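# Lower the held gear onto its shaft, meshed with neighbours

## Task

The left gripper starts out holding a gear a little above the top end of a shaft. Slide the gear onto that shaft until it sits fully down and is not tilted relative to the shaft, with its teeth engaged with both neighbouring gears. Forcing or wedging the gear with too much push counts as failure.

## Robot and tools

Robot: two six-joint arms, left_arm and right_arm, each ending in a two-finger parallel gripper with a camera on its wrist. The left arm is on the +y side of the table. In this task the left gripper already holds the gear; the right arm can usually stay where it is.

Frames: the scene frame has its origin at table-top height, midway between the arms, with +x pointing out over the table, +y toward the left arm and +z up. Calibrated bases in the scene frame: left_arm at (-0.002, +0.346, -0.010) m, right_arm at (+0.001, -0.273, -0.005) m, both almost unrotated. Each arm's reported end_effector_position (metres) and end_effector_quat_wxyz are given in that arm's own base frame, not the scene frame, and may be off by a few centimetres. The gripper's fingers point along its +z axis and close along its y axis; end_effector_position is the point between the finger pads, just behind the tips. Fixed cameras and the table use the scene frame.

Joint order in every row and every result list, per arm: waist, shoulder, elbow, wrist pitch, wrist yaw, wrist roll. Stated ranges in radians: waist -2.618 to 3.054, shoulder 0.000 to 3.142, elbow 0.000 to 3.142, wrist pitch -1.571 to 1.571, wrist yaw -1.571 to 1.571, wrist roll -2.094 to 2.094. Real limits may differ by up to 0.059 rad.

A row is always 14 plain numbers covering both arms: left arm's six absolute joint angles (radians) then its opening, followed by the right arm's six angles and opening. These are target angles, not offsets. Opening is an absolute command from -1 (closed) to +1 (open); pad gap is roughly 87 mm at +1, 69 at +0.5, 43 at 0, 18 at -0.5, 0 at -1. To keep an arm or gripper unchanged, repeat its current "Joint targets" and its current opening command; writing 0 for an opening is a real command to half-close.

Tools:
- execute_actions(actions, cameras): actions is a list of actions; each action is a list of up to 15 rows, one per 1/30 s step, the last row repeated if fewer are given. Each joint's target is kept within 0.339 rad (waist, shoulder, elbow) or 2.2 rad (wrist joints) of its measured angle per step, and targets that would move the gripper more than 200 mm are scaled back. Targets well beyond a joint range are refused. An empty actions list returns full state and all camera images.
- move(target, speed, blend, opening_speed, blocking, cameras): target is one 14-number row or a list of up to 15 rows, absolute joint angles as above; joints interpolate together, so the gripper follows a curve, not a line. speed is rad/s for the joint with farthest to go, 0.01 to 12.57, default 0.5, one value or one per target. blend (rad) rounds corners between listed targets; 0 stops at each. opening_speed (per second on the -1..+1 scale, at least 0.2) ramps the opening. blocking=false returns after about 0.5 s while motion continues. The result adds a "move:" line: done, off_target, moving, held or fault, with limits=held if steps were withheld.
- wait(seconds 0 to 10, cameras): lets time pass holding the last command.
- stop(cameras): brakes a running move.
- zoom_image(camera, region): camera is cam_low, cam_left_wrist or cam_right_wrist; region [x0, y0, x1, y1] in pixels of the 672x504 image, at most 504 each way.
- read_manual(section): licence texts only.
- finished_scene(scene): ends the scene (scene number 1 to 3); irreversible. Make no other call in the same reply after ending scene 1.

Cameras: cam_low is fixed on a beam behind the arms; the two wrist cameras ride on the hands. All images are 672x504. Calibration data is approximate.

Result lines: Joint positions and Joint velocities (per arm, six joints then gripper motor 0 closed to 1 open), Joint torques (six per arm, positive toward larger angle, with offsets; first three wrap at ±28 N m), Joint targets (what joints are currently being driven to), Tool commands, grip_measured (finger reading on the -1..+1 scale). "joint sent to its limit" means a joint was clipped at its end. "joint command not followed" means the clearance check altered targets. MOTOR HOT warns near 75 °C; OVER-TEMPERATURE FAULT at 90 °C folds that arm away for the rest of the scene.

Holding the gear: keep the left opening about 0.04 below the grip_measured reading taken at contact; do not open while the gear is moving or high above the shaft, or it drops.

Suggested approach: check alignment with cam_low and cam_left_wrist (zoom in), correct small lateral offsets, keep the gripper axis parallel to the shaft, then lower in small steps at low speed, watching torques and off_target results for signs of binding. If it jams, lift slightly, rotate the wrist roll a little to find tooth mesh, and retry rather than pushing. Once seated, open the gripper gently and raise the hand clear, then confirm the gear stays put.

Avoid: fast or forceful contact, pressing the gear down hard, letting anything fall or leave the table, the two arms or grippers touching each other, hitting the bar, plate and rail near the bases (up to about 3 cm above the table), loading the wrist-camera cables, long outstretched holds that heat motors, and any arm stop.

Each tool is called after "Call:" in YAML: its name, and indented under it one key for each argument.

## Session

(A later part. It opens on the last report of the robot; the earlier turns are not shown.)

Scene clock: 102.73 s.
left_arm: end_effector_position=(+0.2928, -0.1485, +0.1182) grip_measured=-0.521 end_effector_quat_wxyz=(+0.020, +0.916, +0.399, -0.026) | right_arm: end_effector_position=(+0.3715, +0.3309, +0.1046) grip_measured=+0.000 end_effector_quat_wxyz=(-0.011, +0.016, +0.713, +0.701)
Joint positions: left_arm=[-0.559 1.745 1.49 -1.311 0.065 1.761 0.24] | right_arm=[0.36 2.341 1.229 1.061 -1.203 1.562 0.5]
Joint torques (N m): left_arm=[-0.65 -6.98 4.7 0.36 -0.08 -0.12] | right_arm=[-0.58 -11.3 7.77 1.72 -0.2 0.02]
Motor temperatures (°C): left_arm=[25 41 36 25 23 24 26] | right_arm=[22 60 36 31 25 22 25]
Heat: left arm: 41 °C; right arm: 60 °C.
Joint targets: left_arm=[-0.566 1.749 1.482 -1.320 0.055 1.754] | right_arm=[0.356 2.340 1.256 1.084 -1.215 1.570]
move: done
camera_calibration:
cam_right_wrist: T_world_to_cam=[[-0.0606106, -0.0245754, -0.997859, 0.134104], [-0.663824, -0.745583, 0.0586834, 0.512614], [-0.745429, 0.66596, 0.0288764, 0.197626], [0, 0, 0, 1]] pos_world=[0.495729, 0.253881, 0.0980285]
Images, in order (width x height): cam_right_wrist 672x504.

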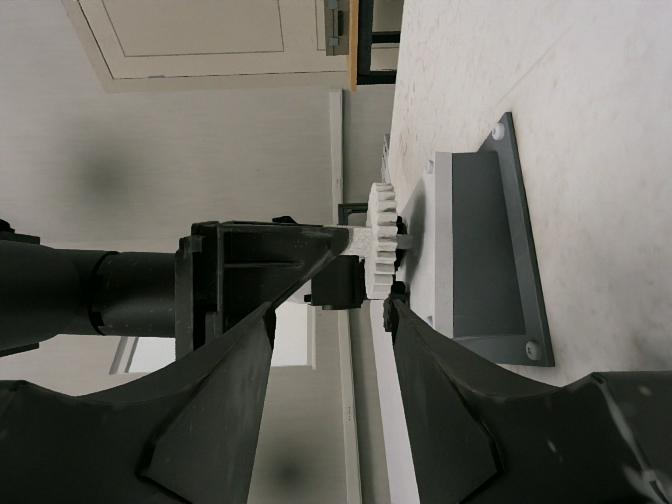

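Call:
move:
  target:
    - [-0.566,1.749,1.482,-1.296,0.055,1.754,-1,0.356,2.34,1.256,1.084,-1.215,1.57,0]
    - [-0.566,1.749,1.468,-1.284,0.055,1.754,-1,0.356,2.34,1.256,1.084,-1.215,1.57,0]
  speed: 0.06

Scene clock: 104.23 s.
left_arm: end_effector_position=(+0.2935, -0.1490, +0.1148) grip_measured=-0.521 end_effector_quat_wxyz=(+0.022, +0.916, +0.399, -0.024) | right_arm: end_effector_position=(+0.3715, +0.3309, +0.1046) grip_measured=+0.000 end_effector_quat_wxyz=(-0.011, +0.016, +0.713, +0.701)
Joint positions: left_arm=[-0.559 1.745 1.477 -1.294 0.065 1.761 0.24] | right_arm=[0.36 2.341 1.229 1.061 -1.203 1.562 0.5]
Joint torques (N m): left_arm=[-0.65 -6.99 4.66 0.52 -0.07 -0.12] | right_arm=[-0.58 -11.3 7.77 1.72 -0.2 0.02]
Motor temperatures (°C): left_arm=[25 41 36 25 23 24 26] | right_arm=[22 60 36 31 25 22 25]
Heat: left arm: 41 °C; right arm: 60 °C.
Joint targets: left_arm=[-0.566 1.749 1.468 -1.284 0.055 1.754] | right_arm=[0.356 2.340 1.256 1.084 -1.215 1.570]
move: done

Call:
move:
  target: [-0.579,1.749,1.468,-1.284,0.030,1.754,-1,0.356,2.34,1.256,1.084,-1.215,1.57,0]
  speed: 0.1
  cameras: ["cam_right_wrist","cam_left_wrist"]

Call:
zoom_image:
  camera: "cam_right_wrist"
  region: [340, 175, 440, 305]

Call:
zoom_image:
  camera: "cam_left_wrist"
  region: [310, 60, 440, 185]

Call:
zoom_image:
  camera: "cam_left_wrist"
  region: [400, 145, 530, 270]

Call:
zoom_image:
  camera: "cam_left_wrist"
  region: [310, 150, 440, 275]

Scene clock: 105.47 s.
left_arm: end_effector_position=(+0.2938, -0.1497, +0.1155) grip_measured=-0.521 end_effector_quat_wxyz=(+0.016, +0.919, +0.393, -0.016) | right_arm: end_effector_position=(+0.3715, +0.3309, +0.1046) grip_measured=+0.000 end_effector_quat_wxyz=(-0.011, +0.016, +0.713, +0.701)
Joint positions: left_arm=[-0.572 1.745 1.477 -1.294 0.044 1.761 0.24] | right_arm=[0.36 2.341 1.229 1.061 -1.203 1.562 0.5]
Joint torques (N m): left_arm=[-0.66 -6.99 4.66 0.55 -0.12 -0.12] | right_arm=[-0.58 -11.3 7.76 1.72 -0.2 0.02]
Motor temperatures (°C): left_arm=[25 40 36 25 23 24 26] | right_arm=[22 60 36 31 25 22 25]
Heat: left arm: 40 °C; right arm: 60 °C.
Joint targets: left_arm=[-0.579 1.749 1.468 -1.284 0.030 1.754] | right_arm=[0.356 2.340 1.256 1.084 -1.215 1.570]
move: done
camera_calibration:
cam_left_wrist: T_world_to_cam=[[-0.734417, 0.67822, -0.0255046, 0.314229], [0.432257, 0.496384, 0.752833, -0.119505], [0.523246, 0.541869, -0.657717, 0.147416], [0, 0, 0, 1]] pos_world=[0.205297, -0.233676, 0.194939]
cam_right_wrist: T_world_to_cam=[[-0.0606106, -0.0245754, -0.997859, 0.134104], [-0.663824, -0.745583, 0.0586834, 0.512614], [-0.745429, 0.66596, 0.0288764, 0.197626], [0, 0, 0, 1]] pos_world=[0.495729, 0.253881, 0.0980285]
Images, in order (width x height): cam_left_wrist 672x504, cam_right_wrist 672x504.

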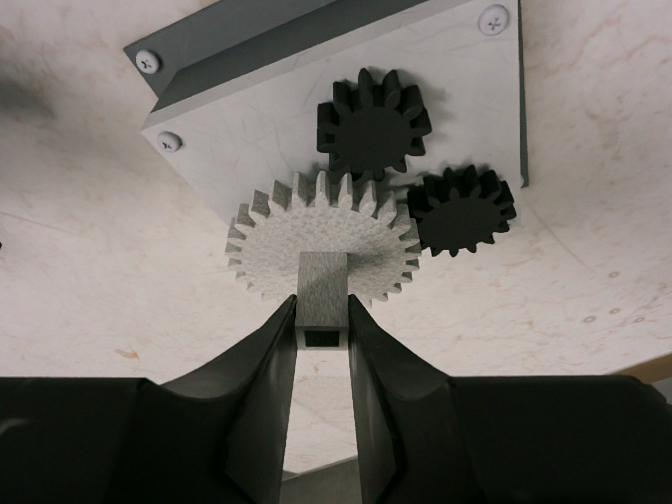

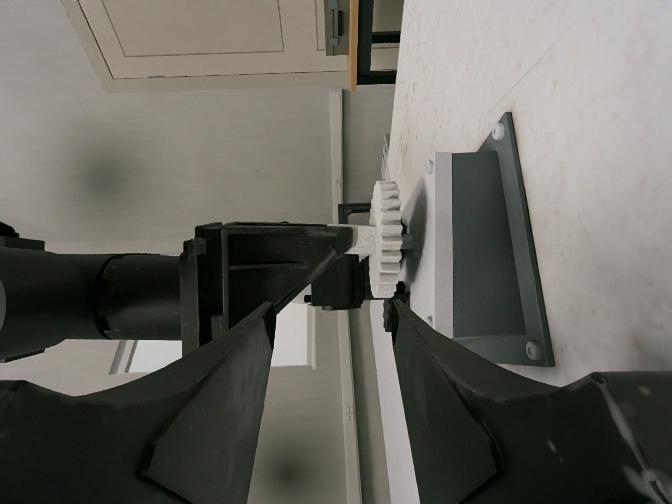

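Scaled by 3.877 from the camera's 672x504 image, which has a finer 960x720 frame.

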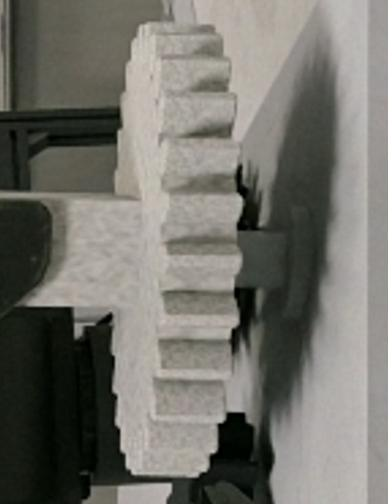

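Scaled by 3.877 from the camera's 672x504 image, which has a finer 960x720 frame.

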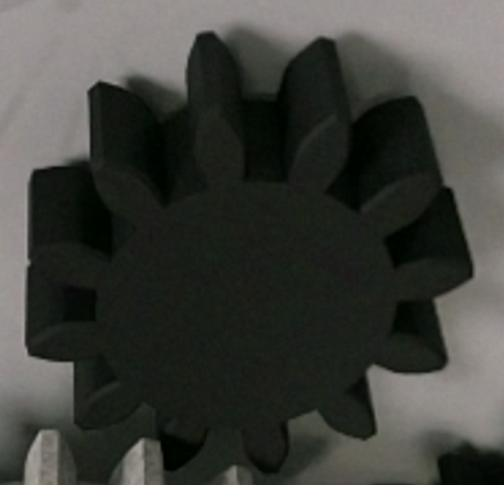

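Scaled by 3.877 from the camera's 672x504 image, which has a finer 960x720 frame.

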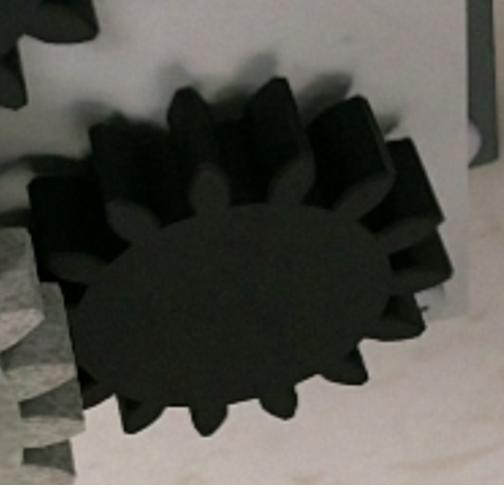

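Scaled by 3.877 from the camera's 672x504 image, which has a finer 960x720 frame.

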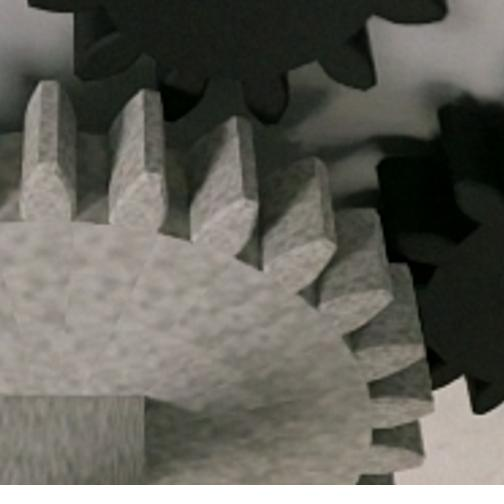

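Call:
move:
  target:
    - [-0.587,1.749,1.468,-1.284,0.014,1.738,-1,0.356,2.34,1.256,1.084,-1.215,1.57,0]
    - [-0.587,1.749,1.456,-1.272,0.014,1.738,-1,0.356,2.34,1.256,1.084,-1.215,1.57,0]
    - [-0.587,1.749,1.450,-1.266,0.014,1.738,-1,0.356,2.34,1.256,1.084,-1.215,1.57,0]
  speed: 0.08
  cameras: ["cam_right_wrist"]

Call:
zoom_image:
  camera: "cam_right_wrist"
  region: [340, 175, 440, 305]

Scene clock: 108.10 s.
left_arm: end_effector_position=(+0.2942, -0.1485, +0.1130) grip_measured=-0.521 end_effector_quat_wxyz=(+0.010, +0.918, +0.396, -0.007) | right_arm: end_effector_position=(+0.3715, +0.3309, +0.1046) grip_measured=+0.000 end_effector_quat_wxyz=(-0.011, +0.016, +0.713, +0.701)
Joint positions: left_arm=[-0.58 1.745 1.464 -1.28 0.023 1.747 0.24] | right_arm=[0.36 2.341 1.229 1.061 -1.203 1.562 0.5]
Joint torques (N m): left_arm=[-0.65 -6.99 4.25 0.59 -0.09 -0.14] | right_arm=[-0.58 -11.29 7.77 1.72 -0.2 0.02]
Motor temperatures (°C): left_arm=[25 40 36 25 23 24 26] | right_arm=[22 61 36 31 25 22 25]
Heat: left arm: 40 °C; right arm: 61 °C.
Joint targets: left_arm=[-0.587 1.749 1.450 -1.266 0.014 1.738] | right_arm=[0.356 2.340 1.256 1.084 -1.215 1.570]
move: done
camera_calibration:
cam_right_wrist: T_world_to_cam=[[-0.0606106, -0.0245754, -0.997859, 0.134104], [-0.663824, -0.745583, 0.0586834, 0.512614], [-0.745429, 0.66596, 0.0288764, 0.197626], [0, 0, 0, 1]] pos_world=[0.495729, 0.253881, 0.0980285]
Images, in order (width x height): cam_right_wrist 672x504.

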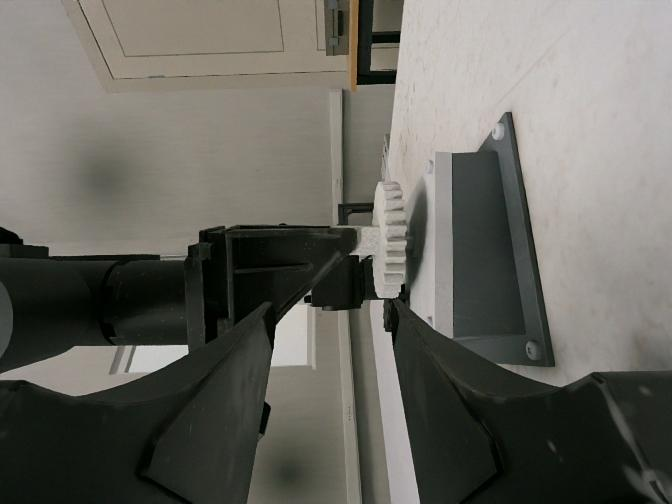

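Scaled by 3.877 from the camera's 672x504 image, which has a finer 960x720 frame.

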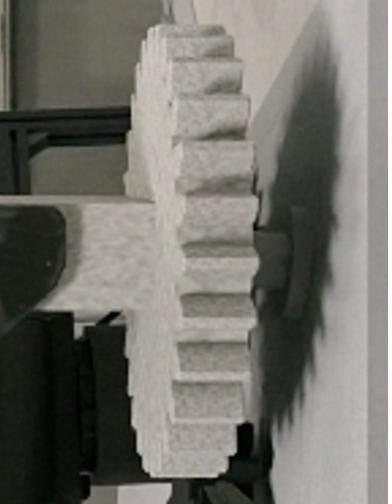

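Call:
move:
  target: [-0.587,1.749,1.442,-1.258,0.014,1.738,-1,0.356,2.34,1.256,1.084,-1.215,1.57,0]
  speed: 0.06
  cameras: ["cam_right_wrist"]

Call:
zoom_image:
  camera: "cam_right_wrist"
  region: [340, 175, 440, 305]

Scene clock: 108.90 s.
left_arm: end_effector_position=(+0.2945, -0.1483, +0.1127) grip_measured=-0.521 end_effector_quat_wxyz=(+0.010, +0.918, +0.396, -0.006) | right_arm: end_effector_position=(+0.3715, +0.3309, +0.1046) grip_measured=+0.000 end_effector_quat_wxyz=(-0.011, +0.016, +0.713, +0.701)
Joint positions: left_arm=[-0.58 1.745 1.462 -1.278 0.02 1.747 0.24] | right_arm=[0.36 2.341 1.229 1.061 -1.203 1.562 0.5]
Joint torques (N m): left_arm=[-0.62 -7.01 3.75 0.66 -0.07 -0.14] | right_arm=[-0.58 -11.3 7.76 1.72 -0.2 0.02]
Motor temperatures (°C): left_arm=[25 40 36 25 23 24 26] | right_arm=[22 61 36 31 25 22 25]
Heat: left arm: 40 °C; right arm: 61 °C.
Joint targets: left_arm=[-0.587 1.749 1.442 -1.258 0.014 1.738] | right_arm=[0.356 2.340 1.256 1.084 -1.215 1.570]
move: done
camera_calibration:
cam_right_wrist: T_world_to_cam=[[-0.0606106, -0.0245754, -0.997859, 0.134104], [-0.663824, -0.745583, 0.0586834, 0.512614], [-0.745429, 0.66596, 0.0288764, 0.197626], [0, 0, 0, 1]] pos_world=[0.495729, 0.253881, 0.0980285]
Images, in order (width x height): cam_right_wrist 672x504.

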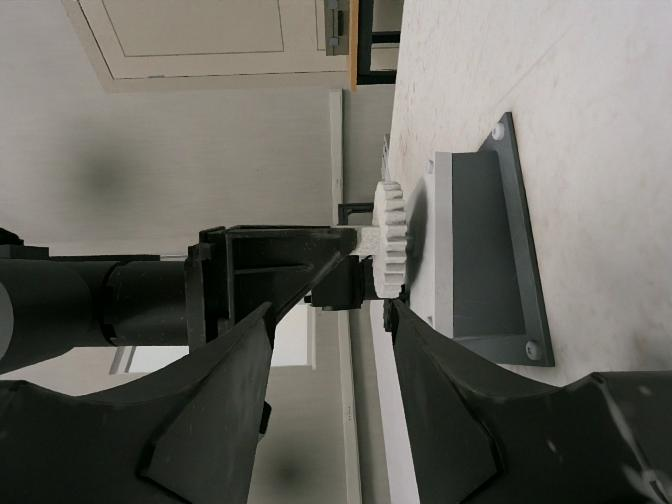

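Scaled by 3.877 from the camera's 672x504 image, which has a finer 960x720 frame.

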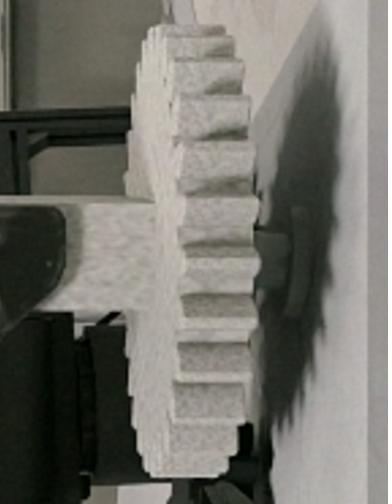

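Call:
move:
  target:
    - [-0.586,1.727,1.436,-1.258,0.014,1.80,-1,0.356,2.34,1.256,1.084,-1.215,1.57,0]
    - [-0.584,1.710,1.424,-1.258,0.014,1.876,-1,0.356,2.34,1.256,1.084,-1.215,1.57,0]
  blend: 0.03
  speed: 0.1
  cameras: ["cam_right_wrist","cam_left_wrist"]

Call:
zoom_image:
  camera: "cam_right_wrist"
  region: [340, 175, 440, 305]

Call:
zoom_image:
  camera: "cam_left_wrist"
  region: [310, 60, 440, 185]

Call:
zoom_image:
  camera: "cam_left_wrist"
  region: [400, 145, 530, 270]

Call:
zoom_image:
  camera: "cam_left_wrist"
  region: [310, 150, 440, 275]

Scene clock: 111.30 s.
left_arm: end_effector_position=(+0.2946, -0.1494, +0.1126) grip_measured=-0.521 end_effector_quat_wxyz=(+0.011, +0.939, +0.342, -0.004) | right_arm: end_effector_position=(+0.3715, +0.3309, +0.1046) grip_measured=+0.000 end_effector_quat_wxyz=(-0.011, +0.016, +0.713, +0.701)
Joint positions: left_arm=[-0.58 1.727 1.441 -1.272 0.019 1.862 0.24] | right_arm=[0.36 2.341 1.229 1.061 -1.203 1.562 0.5]
Joint torques (N m): left_arm=[-0.34 -8.58 3.99 0.59 -0.05 0.11] | right_arm=[-0.58 -11.3 7.77 1.72 -0.2 0.02]
Motor temperatures (°C): left_arm=[25 41 35 25 23 24 26] | right_arm=[22 61 36 31 25 22 25]
Heat: left arm: 41 °C; right arm: 61 °C.
Joint targets: left_arm=[-0.584 1.710 1.424 -1.258 0.014 1.876] | right_arm=[0.356 2.340 1.256 1.084 -1.215 1.570]
move: done
camera_calibration:
cam_left_wrist: T_world_to_cam=[[-0.655638, 0.754639, -0.0256616, 0.302717], [0.467907, 0.432727, 0.770591, -0.139953], [0.592622, 0.493221, -0.636813, 0.114814], [0, 0, 0, 1]] pos_world=[0.195917, -0.22451, 0.18873]
cam_right_wrist: T_world_to_cam=[[-0.0606106, -0.0245754, -0.997859, 0.134104], [-0.663824, -0.745583, 0.0586834, 0.512614], [-0.745429, 0.66596, 0.0288764, 0.197626], [0, 0, 0, 1]] pos_world=[0.495729, 0.253881, 0.0980285]
Images, in order (width x height): cam_left_wrist 672x504, cam_right_wrist 672x504.

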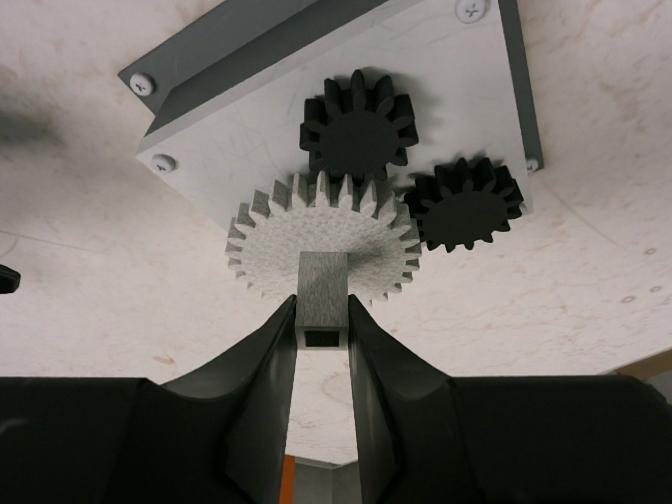

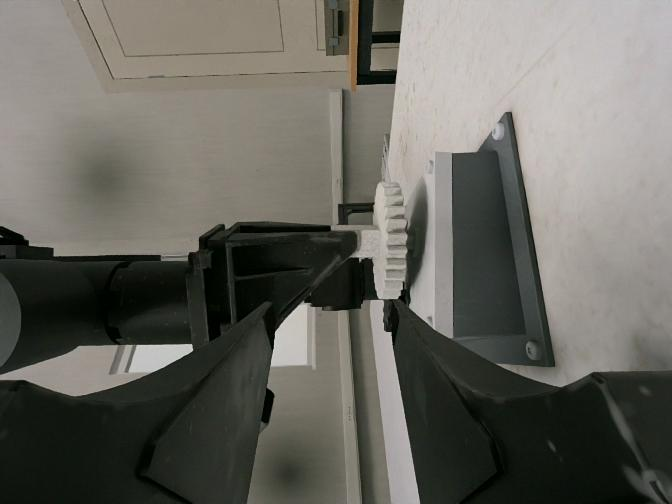

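Scaled by 3.877 from the camera's 672x504 image, which has a finer 960x720 frame.

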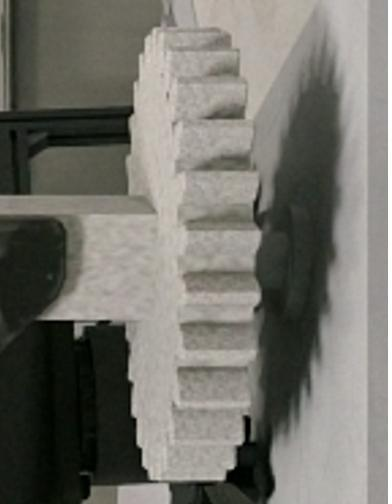

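Scaled by 3.877 from the camera's 672x504 image, which has a finer 960x720 frame.

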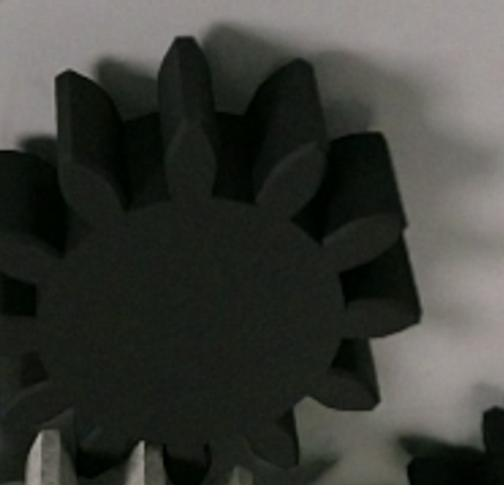

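Scaled by 3.877 from the camera's 672x504 image, which has a finer 960x720 frame.

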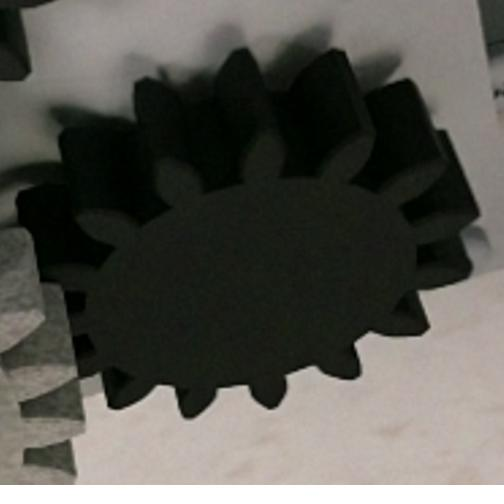

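Scaled by 3.877 from the camera's 672x504 image, which has a finer 960x720 frame.

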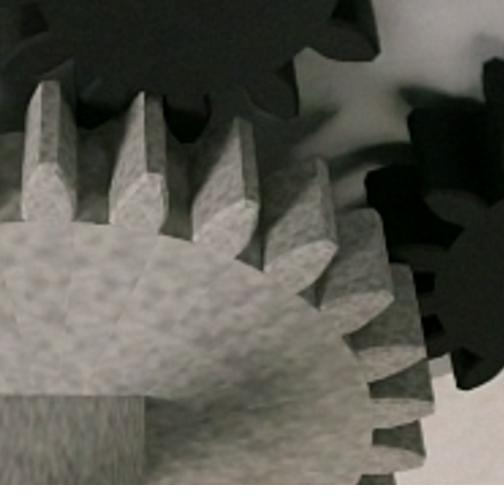

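Call:
zoom_image:
  camera: "cam_left_wrist"
  region: [295, 70, 425, 195]

Scaled by 3.877 from the camera's 672x504 image, which has a finer 960x720 frame.

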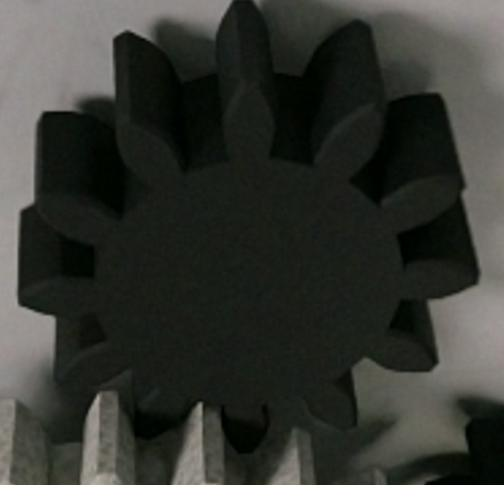

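Call:
move:
  target:
    - [-0.584,1.698,1.412,-1.258,0.002,1.956,-1,0.356,2.34,1.256,1.084,-1.215,1.57,0]
    - [-0.584,1.686,1.400,-1.258,0.002,2.03,-1,0.356,2.34,1.256,1.084,-1.215,1.57,0]
  blend: 0.03
  speed: 0.1
  cameras: ["cam_right_wrist","cam_left_wrist"]

Call:
zoom_image:
  camera: "cam_right_wrist"
  region: [340, 175, 440, 305]

Call:
zoom_image:
  camera: "cam_left_wrist"
  region: [275, 70, 405, 195]

Call:
zoom_image:
  camera: "cam_left_wrist"
  region: [400, 135, 530, 260]

Scene clock: 114.47 s.
left_arm: end_effector_position=(+0.2945, -0.1497, +0.1122) grip_measured=-0.521 end_effector_quat_wxyz=(+0.006, +0.963, +0.268, +0.000) | right_arm: end_effector_position=(+0.3715, +0.3309, +0.1046) grip_measured=+0.000 end_effector_quat_wxyz=(-0.011, +0.016, +0.713, +0.701)
Joint positions: left_arm=[-0.58 1.708 1.415 -1.268 0.007 2.018 0.24] | right_arm=[0.36 2.341 1.229 1.061 -1.203 1.562 0.5]
Joint torques (N m): left_arm=[-0.35 -8.77 4.18 0.54 -0.07 0.08] | right_arm=[-0.57 -11.3 7.77 1.72 -0.2 0.02]
Motor temperatures (°C): left_arm=[25 41 35 25 23 24 26] | right_arm=[22 61 36 31 25 22 25]
Heat: left arm: 41 °C; right arm: 61 °C.
Joint targets: left_arm=[-0.584 1.686 1.400 -1.258 0.002 2.030] | right_arm=[0.356 2.340 1.256 1.084 -1.215 1.570]
move: done
camera_calibration:
cam_left_wrist: T_world_to_cam=[[-0.530638, 0.847349, -0.0205844, 0.279433], [0.523444, 0.346706, 0.778332, -0.169519], [0.666655, 0.402238, -0.627515, 0.07831], [0, 0, 0, 1]] pos_world=[0.184806, -0.209504, 0.186834]
cam_right_wrist: T_world_to_cam=[[-0.0606106, -0.0245754, -0.997859, 0.134104], [-0.663824, -0.745583, 0.0586834, 0.512614], [-0.745429, 0.66596, 0.0288764, 0.197626], [0, 0, 0, 1]] pos_world=[0.495729, 0.253881, 0.0980285]
Images, in order (width x height): cam_left_wrist 672x504, cam_right_wrist 672x504.

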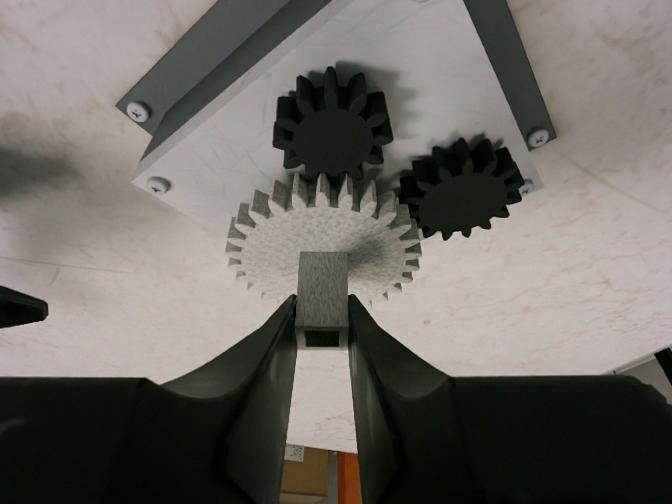

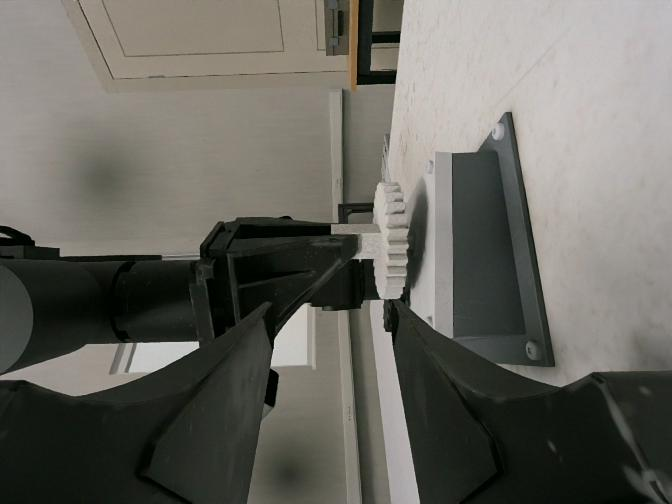

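Scaled by 3.877 from the camera's 672x504 image, which has a finer 960x720 frame.

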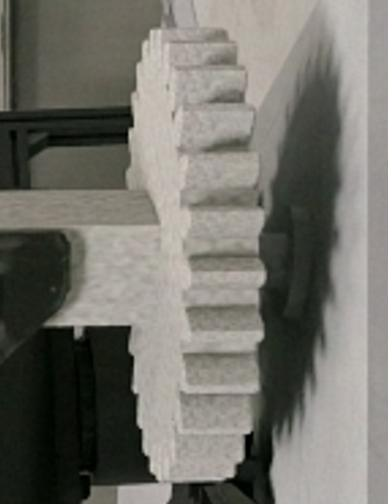

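Scaled by 3.877 from the camera's 672x504 image, which has a finer 960x720 frame.

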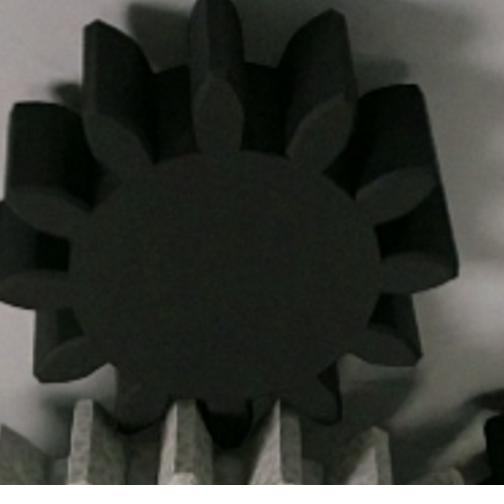

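Scaled by 3.877 from the camera's 672x504 image, which has a finer 960x720 frame.

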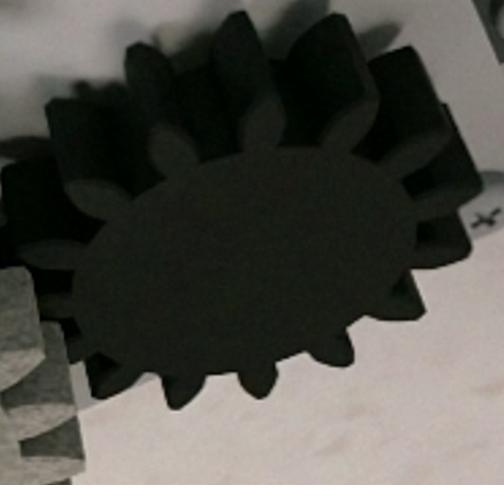

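Call:
move:
  target:
    - [-0.584,1.686,1.438,-1.258,0.002,2.030,-1,0.356,2.34,1.256,1.084,-1.215,1.57,0]
  speed: 0.1
  cameras: ["cam_right_wrist"]

Call:
zoom_image:
  camera: "cam_right_wrist"
  region: [340, 175, 440, 305]

Scene clock: 116.30 s.
left_arm: end_effector_position=(+0.2947, -0.1498, +0.1124) grip_measured=-0.521 end_effector_quat_wxyz=(+0.006, +0.963, +0.268, +0.001) | right_arm: end_effector_position=(+0.3715, +0.3309, +0.1046) grip_measured=+0.000 end_effector_quat_wxyz=(-0.011, +0.016, +0.713, +0.701)
Joint positions: left_arm=[-0.58 1.708 1.416 -1.268 0.007 2.018 0.24] | right_arm=[0.36 2.341 1.229 1.061 -1.203 1.562 0.5]
Joint torques (N m): left_arm=[-0.35 -8.75 7.15 0.54 -0.07 0.09] | right_arm=[-0.58 -11.3 7.77 1.72 -0.2 0.02]
Motor temperatures (°C): left_arm=[25 41 35 25 23 24 26] | right_arm=[22 61 36 31 25 22 25]
Heat: left arm: 41 °C; right arm: 61 °C.
Joint targets: left_arm=[-0.584 1.686 1.438 -1.258 0.002 2.030] | right_arm=[0.356 2.340 1.256 1.084 -1.215 1.570]
move: done
camera_calibration:
cam_right_wrist: T_world_to_cam=[[-0.0606106, -0.0245754, -0.997859, 0.134104], [-0.663824, -0.745583, 0.0586834, 0.512614], [-0.745429, 0.66596, 0.0288764, 0.197626], [0, 0, 0, 1]] pos_world=[0.495729, 0.253881, 0.0980285]
Images, in order (width x height): cam_right_wrist 672x504.

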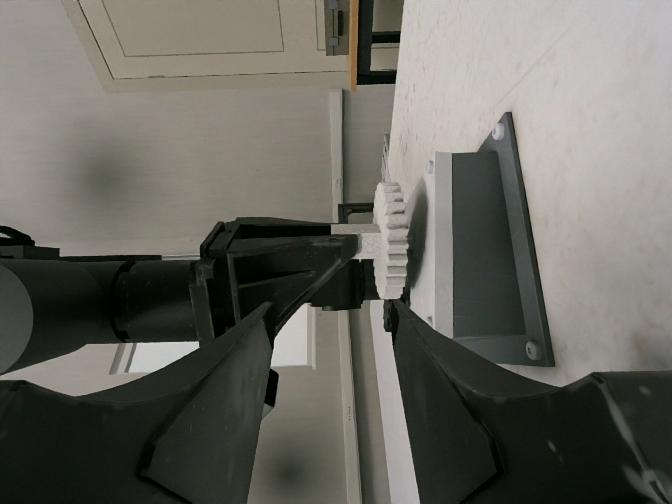

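Scaled by 3.877 from the camera's 672x504 image, which has a finer 960x720 frame.

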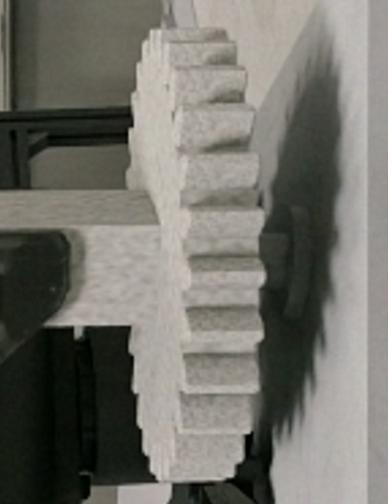

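Call:
move:
  target:
    - [-0.584,1.686,1.441,-1.258,0.002,2.030,-1,0.356,2.34,1.256,1.084,-1.215,1.57,0]
    - [-0.584,1.682,1.440,-1.258,0.002,2.100,-1,0.356,2.34,1.256,1.084,-1.215,1.57,0]
  speed: 0.1
  cameras: ["cam_right_wrist","cam_left_wrist"]

Call:
zoom_image:
  camera: "cam_right_wrist"
  region: [340, 175, 440, 305]

Call:
zoom_image:
  camera: "cam_left_wrist"
  region: [265, 70, 395, 195]

Call:
zoom_image:
  camera: "cam_left_wrist"
  region: [395, 130, 525, 255]

Scene clock: 118.40 s.
left_arm: end_effector_position=(+0.2944, -0.1510, +0.1124) grip_measured=-0.521 end_effector_quat_wxyz=(+0.004, +0.971, +0.240, -0.002) | right_arm: end_effector_position=(+0.3715, +0.3309, +0.1046) grip_measured=+0.000 end_effector_quat_wxyz=(-0.011, +0.016, +0.713, +0.701)
Joint positions: left_arm=[-0.58 1.708 1.416 -1.276 0.007 2.077 0.24] | right_arm=[0.36 2.341 1.229 1.061 -1.203 1.562 0.5]
Joint torques (N m): left_arm=[-0.34 -9.06 7.23 0.59 -0.07 0.13] | right_arm=[-0.58 -11.29 7.77 1.72 -0.2 0.02]
Motor temperatures (°C): left_arm=[25 42 36 25 23 24 27] | right_arm=[22 61 36 31 25 22 25]
Heat: left arm: 42 °C; right arm: 61 °C.
Joint targets: left_arm=[-0.584 1.682 1.440 -1.258 0.002 2.094] | right_arm=[0.356 2.340 1.256 1.084 -1.215 1.570]
joint sent to its limit (left arm) — the wrist roll, upper limit.
move: done
camera_calibration:
cam_left_wrist: T_world_to_cam=[[-0.479802, 0.877249, -0.0149601, 0.269313], [0.546719, 0.312271, 0.776907, -0.18104], [0.686213, 0.364583, -0.629437, 0.0677823], [0, 0, 0, 1]] pos_world=[0.181682, -0.204434, 0.187345]
cam_right_wrist: T_world_to_cam=[[-0.0606106, -0.0245754, -0.997859, 0.134104], [-0.663824, -0.745583, 0.0586834, 0.512614], [-0.745429, 0.66596, 0.0288764, 0.197626], [0, 0, 0, 1]] pos_world=[0.495729, 0.253881, 0.0980285]
Images, in order (width x height): cam_left_wrist 672x504, cam_right_wrist 672x504.

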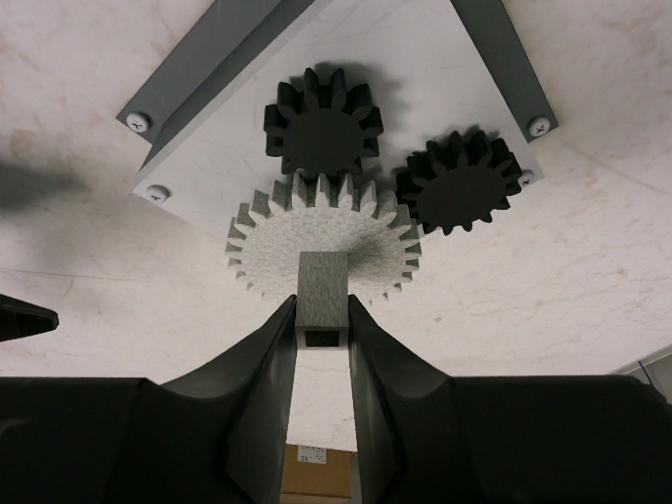

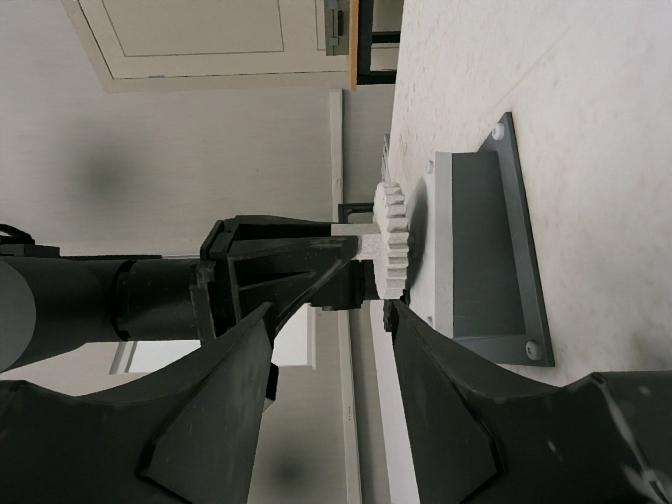

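Scaled by 3.877 from the camera's 672x504 image, which has a finer 960x720 frame.

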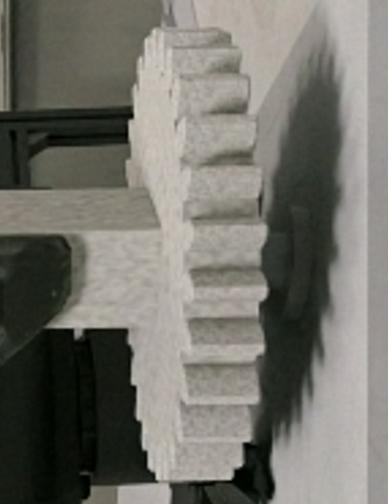

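Scaled by 3.877 from the camera's 672x504 image, which has a finer 960x720 frame.

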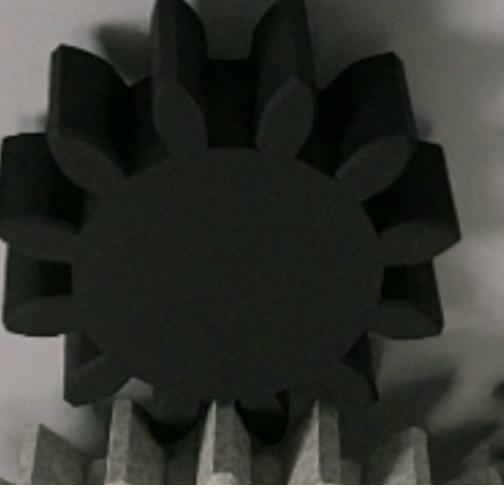

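Scaled by 3.877 from the camera's 672x504 image, which has a finer 960x720 frame.

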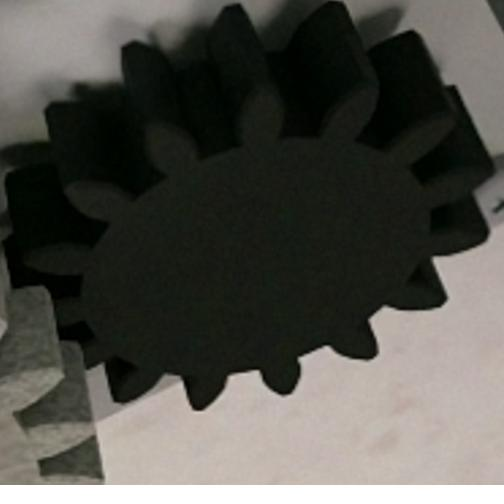

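Call:
move:
  target:
    - [-0.584,1.682,1.398,-1.254,0.002,2.090,-1,0.356,2.34,1.256,1.084,-1.215,1.57,0]
    - [-0.580,1.682,1.392,-1.250,0.012,2.080,-1,0.356,2.34,1.256,1.084,-1.215,1.57,0]
  speed: 0.08
  cameras: ["cam_right_wrist"]

Call:
zoom_image:
  camera: "cam_right_wrist"
  region: [340, 175, 440, 305]

Scene clock: 120.17 s.
left_arm: end_effector_position=(+0.2940, -0.1507, +0.1086) grip_measured=-0.521 end_effector_quat_wxyz=(+0.003, +0.971, +0.239, -0.002) | right_arm: end_effector_position=(+0.3715, +0.3309, +0.1046) grip_measured=+0.000 end_effector_quat_wxyz=(-0.011, +0.016, +0.713, +0.701)
Joint positions: left_arm=[-0.58 1.708 1.401 -1.262 0.007 2.079 0.24] | right_arm=[0.36 2.341 1.229 1.061 -1.203 1.562 0.5]
Joint torques (N m): left_arm=[0.05 -9.05 4.62 0.54 0.03 -0.02] | right_arm=[-0.58 -11.3 7.77 1.72 -0.2 0.02]
Motor temperatures (°C): left_arm=[25 42 36 25 23 24 27] | right_arm=[22 61 36 32 25 22 25]
Heat: left arm: 42 °C; right arm: 61 °C.
Joint targets: left_arm=[-0.580 1.682 1.392 -1.250 0.012 2.080] | right_arm=[0.356 2.340 1.256 1.084 -1.215 1.570]
move: done
camera_calibration:
cam_right_wrist: T_world_to_cam=[[-0.0606106, -0.0245754, -0.997859, 0.134104], [-0.663824, -0.745583, 0.0586834, 0.512614], [-0.745429, 0.66596, 0.0288764, 0.197626], [0, 0, 0, 1]] pos_world=[0.495729, 0.253881, 0.0980285]
Images, in order (width x height): cam_right_wrist 672x504.

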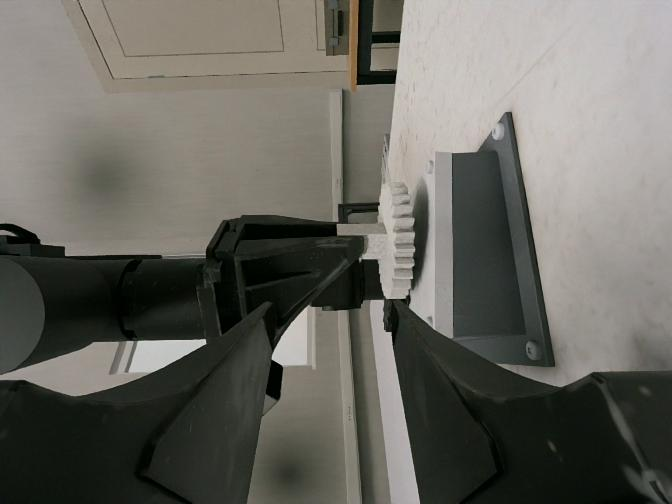

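Scaled by 3.877 from the camera's 672x504 image, which has a finer 960x720 frame.

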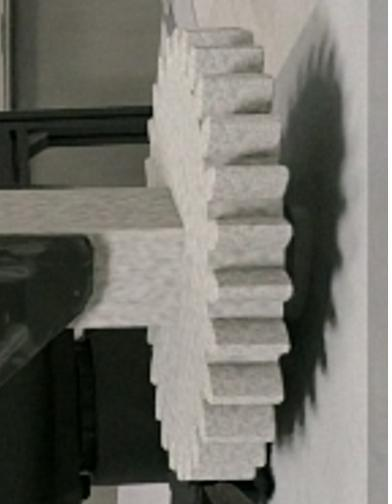

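Call:
move:
  target:
    - [-0.546,1.682,1.392,-1.250,0.071,2.080,-1,0.356,2.34,1.256,1.084,-1.215,1.57,0]
  speed: 0.08
  cameras: ["cam_right_wrist","cam_left_wrist"]

Call:
zoom_image:
  camera: "cam_right_wrist"
  region: [340, 175, 440, 305]

Scene clock: 121.53 s.
left_arm: end_effector_position=(+0.2935, -0.1507, +0.1070) grip_measured=-0.521 end_effector_quat_wxyz=(+0.022, +0.967, +0.252, -0.021) | right_arm: end_effector_position=(+0.3715, +0.3309, +0.1046) grip_measured=+0.000 end_effector_quat_wxyz=(-0.011, +0.016, +0.713, +0.701)
Joint positions: left_arm=[-0.552 1.708 1.401 -1.261 0.06 2.079 0.24] | right_arm=[0.36 2.341 1.229 1.061 -1.203 1.562 0.5]
Joint torques (N m): left_arm=[0.65 -9.06 4.6 0.53 0.11 -0.02] | right_arm=[-0.58 -11.29 7.76 1.72 -0.2 0.02]
Motor temperatures (°C): left_arm=[25 42 36 25 23 24 27] | right_arm=[22 62 36 32 25 22 25]
Heat: left arm: 42 °C; right arm: 62 °C.
Joint targets: left_arm=[-0.546 1.682 1.392 -1.250 0.071 2.080] | right_arm=[0.356 2.340 1.256 1.084 -1.215 1.570]
move: done
camera_calibration:
cam_left_wrist: T_world_to_cam=[[-0.503299, 0.863173, -0.0402824, 0.276057], [0.559303, 0.360944, 0.746257, -0.169551], [0.658689, 0.35306, -0.664438, 0.0750521], [0, 0, 0, 1]] pos_world=[0.184334, -0.203585, 0.187517]
cam_right_wrist: T_world_to_cam=[[-0.0606106, -0.0245754, -0.997859, 0.134104], [-0.663824, -0.745583, 0.0586834, 0.512614], [-0.745429, 0.66596, 0.0288764, 0.197626], [0, 0, 0, 1]] pos_world=[0.495729, 0.253881, 0.0980285]
Images, in order (width x height): cam_left_wrist 672x504, cam_right_wrist 672x504.

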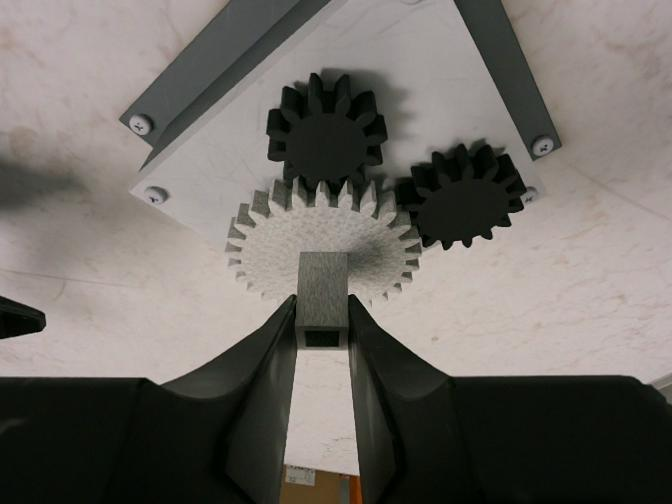

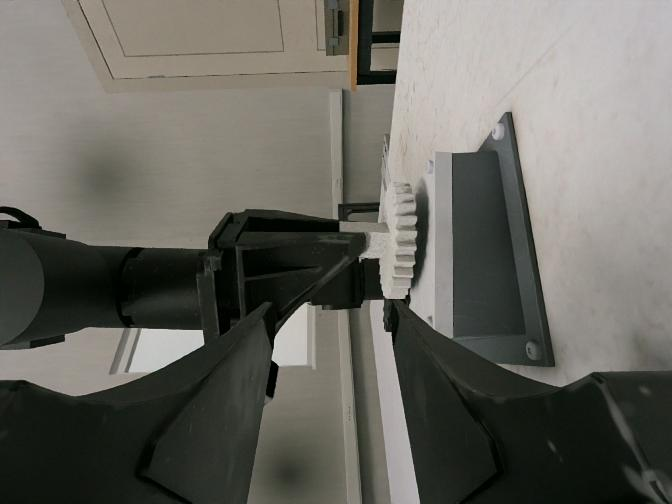

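Scaled by 3.877 from the camera's 672x504 image, which has a finer 960x720 frame.

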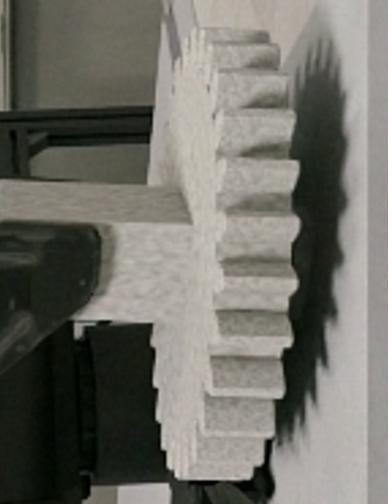

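Call:
move:
  target:
    - [-0.563,1.682,1.392,-1.250,0.042,2.080,-1,0.356,2.34,1.256,1.084,-1.215,1.57,0]
    - [-0.563,1.682,1.376,-1.234,0.042,2.080,-1,0.356,2.34,1.256,1.084,-1.215,1.57,0]
  speed: 0.08
  cameras: ["cam_right_wrist"]

Call:
zoom_image:
  camera: "cam_right_wrist"
  region: [340, 175, 440, 305]

Scene clock: 123.07 s.
left_arm: end_effector_position=(+0.2934, -0.1503, +0.1032) grip_measured=-0.521 end_effector_quat_wxyz=(+0.020, +0.968, +0.251, -0.018) | right_arm: end_effector_position=(+0.3715, +0.3309, +0.1046) grip_measured=+0.000 end_effector_quat_wxyz=(-0.011, +0.016, +0.713, +0.701)
Joint positions: left_arm=[-0.555 1.708 1.385 -1.245 0.053 2.079 0.24] | right_arm=[0.36 2.341 1.229 1.061 -1.203 1.562 0.5]
Joint torques (N m): left_arm=[-0.69 -9.05 4.62 0.55 -0.1 -0.02] | right_arm=[-0.58 -11.3 7.77 1.72 -0.2 0.02]
Motor temperatures (°C): left_arm=[25 43 36 25 23 24 27] | right_arm=[22 62 36 32 25 22 25]
Heat: left arm: 43 °C; right arm: 62 °C.
Joint targets: left_arm=[-0.563 1.682 1.376 -1.234 0.042 2.080] | right_arm=[0.356 2.340 1.256 1.084 -1.215 1.570]
move: done
camera_calibration:
cam_right_wrist: T_world_to_cam=[[-0.0606106, -0.0245754, -0.997859, 0.134104], [-0.663824, -0.745583, 0.0586834, 0.512614], [-0.745429, 0.66596, 0.0288764, 0.197626], [0, 0, 0, 1]] pos_world=[0.495729, 0.253881, 0.0980285]
Images, in order (width x height): cam_right_wrist 672x504.

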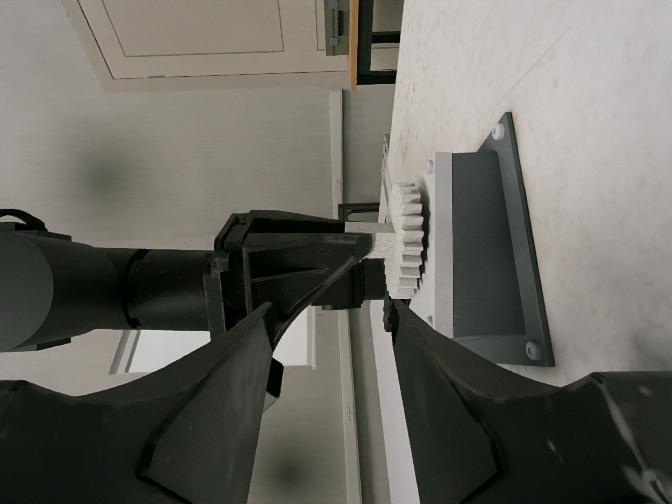

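Scaled by 3.877 from the camera's 672x504 image, which has a finer 960x720 frame.

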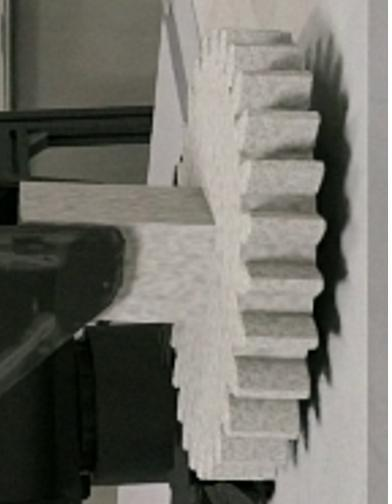

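Call:
move:
  target:
    - [-0.566,1.682,1.364,-1.222,0.034,2.080,-1,0.356,2.34,1.256,1.084,-1.215,1.57,0]
  speed: 0.05
  cameras: ["cam_right_wrist"]

Call:
zoom_image:
  camera: "cam_right_wrist"
  region: [340, 175, 440, 305]

Scene clock: 123.90 s.
left_arm: end_effector_position=(+0.2934, -0.1504, +0.1016) grip_measured=-0.521 end_effector_quat_wxyz=(+0.018, +0.968, +0.249, -0.016) | right_arm: end_effector_position=(+0.3715, +0.3309, +0.1046) grip_measured=+0.000 end_effector_quat_wxyz=(-0.011, +0.016, +0.713, +0.701)
Joint positions: left_arm=[-0.559 1.708 1.378 -1.237 0.047 2.079 0.24] | right_arm=[0.36 2.341 1.229 1.061 -1.203 1.562 0.5]
Joint torques (N m): left_arm=[-0.65 -9.07 4.22 0.56 -0.12 -0.03] | right_arm=[-0.59 -11.3 7.76 1.72 -0.2 0.02]
Motor temperatures (°C): left_arm=[25 43 36 25 23 24 27] | right_arm=[22 62 36 32 25 22 25]
Heat: left arm: 43 °C; right arm: 62 °C.
Joint targets: left_arm=[-0.566 1.682 1.364 -1.222 0.034 2.080] | right_arm=[0.356 2.340 1.256 1.084 -1.215 1.570]
move: done
camera_calibration:
cam_right_wrist: T_world_to_cam=[[-0.0606106, -0.0245754, -0.997859, 0.134104], [-0.663824, -0.745583, 0.0586834, 0.512614], [-0.745429, 0.66596, 0.0288764, 0.197626], [0, 0, 0, 1]] pos_world=[0.495729, 0.253881, 0.0980285]
Images, in order (width x height): cam_right_wrist 672x504.

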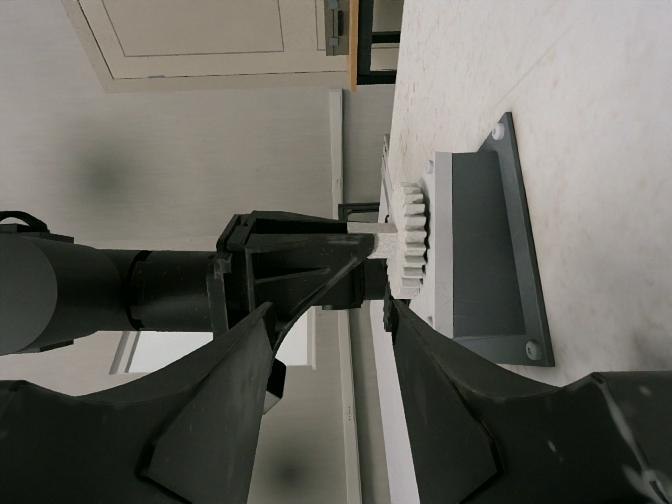

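Scaled by 3.877 from the camera's 672x504 image, which has a finer 960x720 frame.

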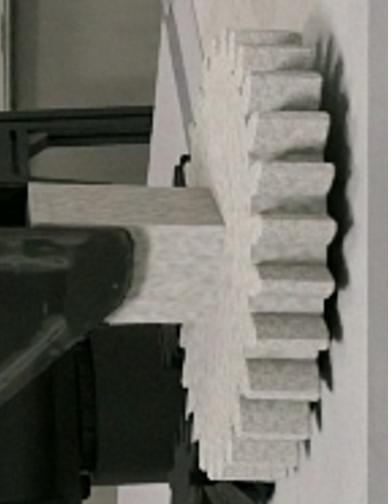

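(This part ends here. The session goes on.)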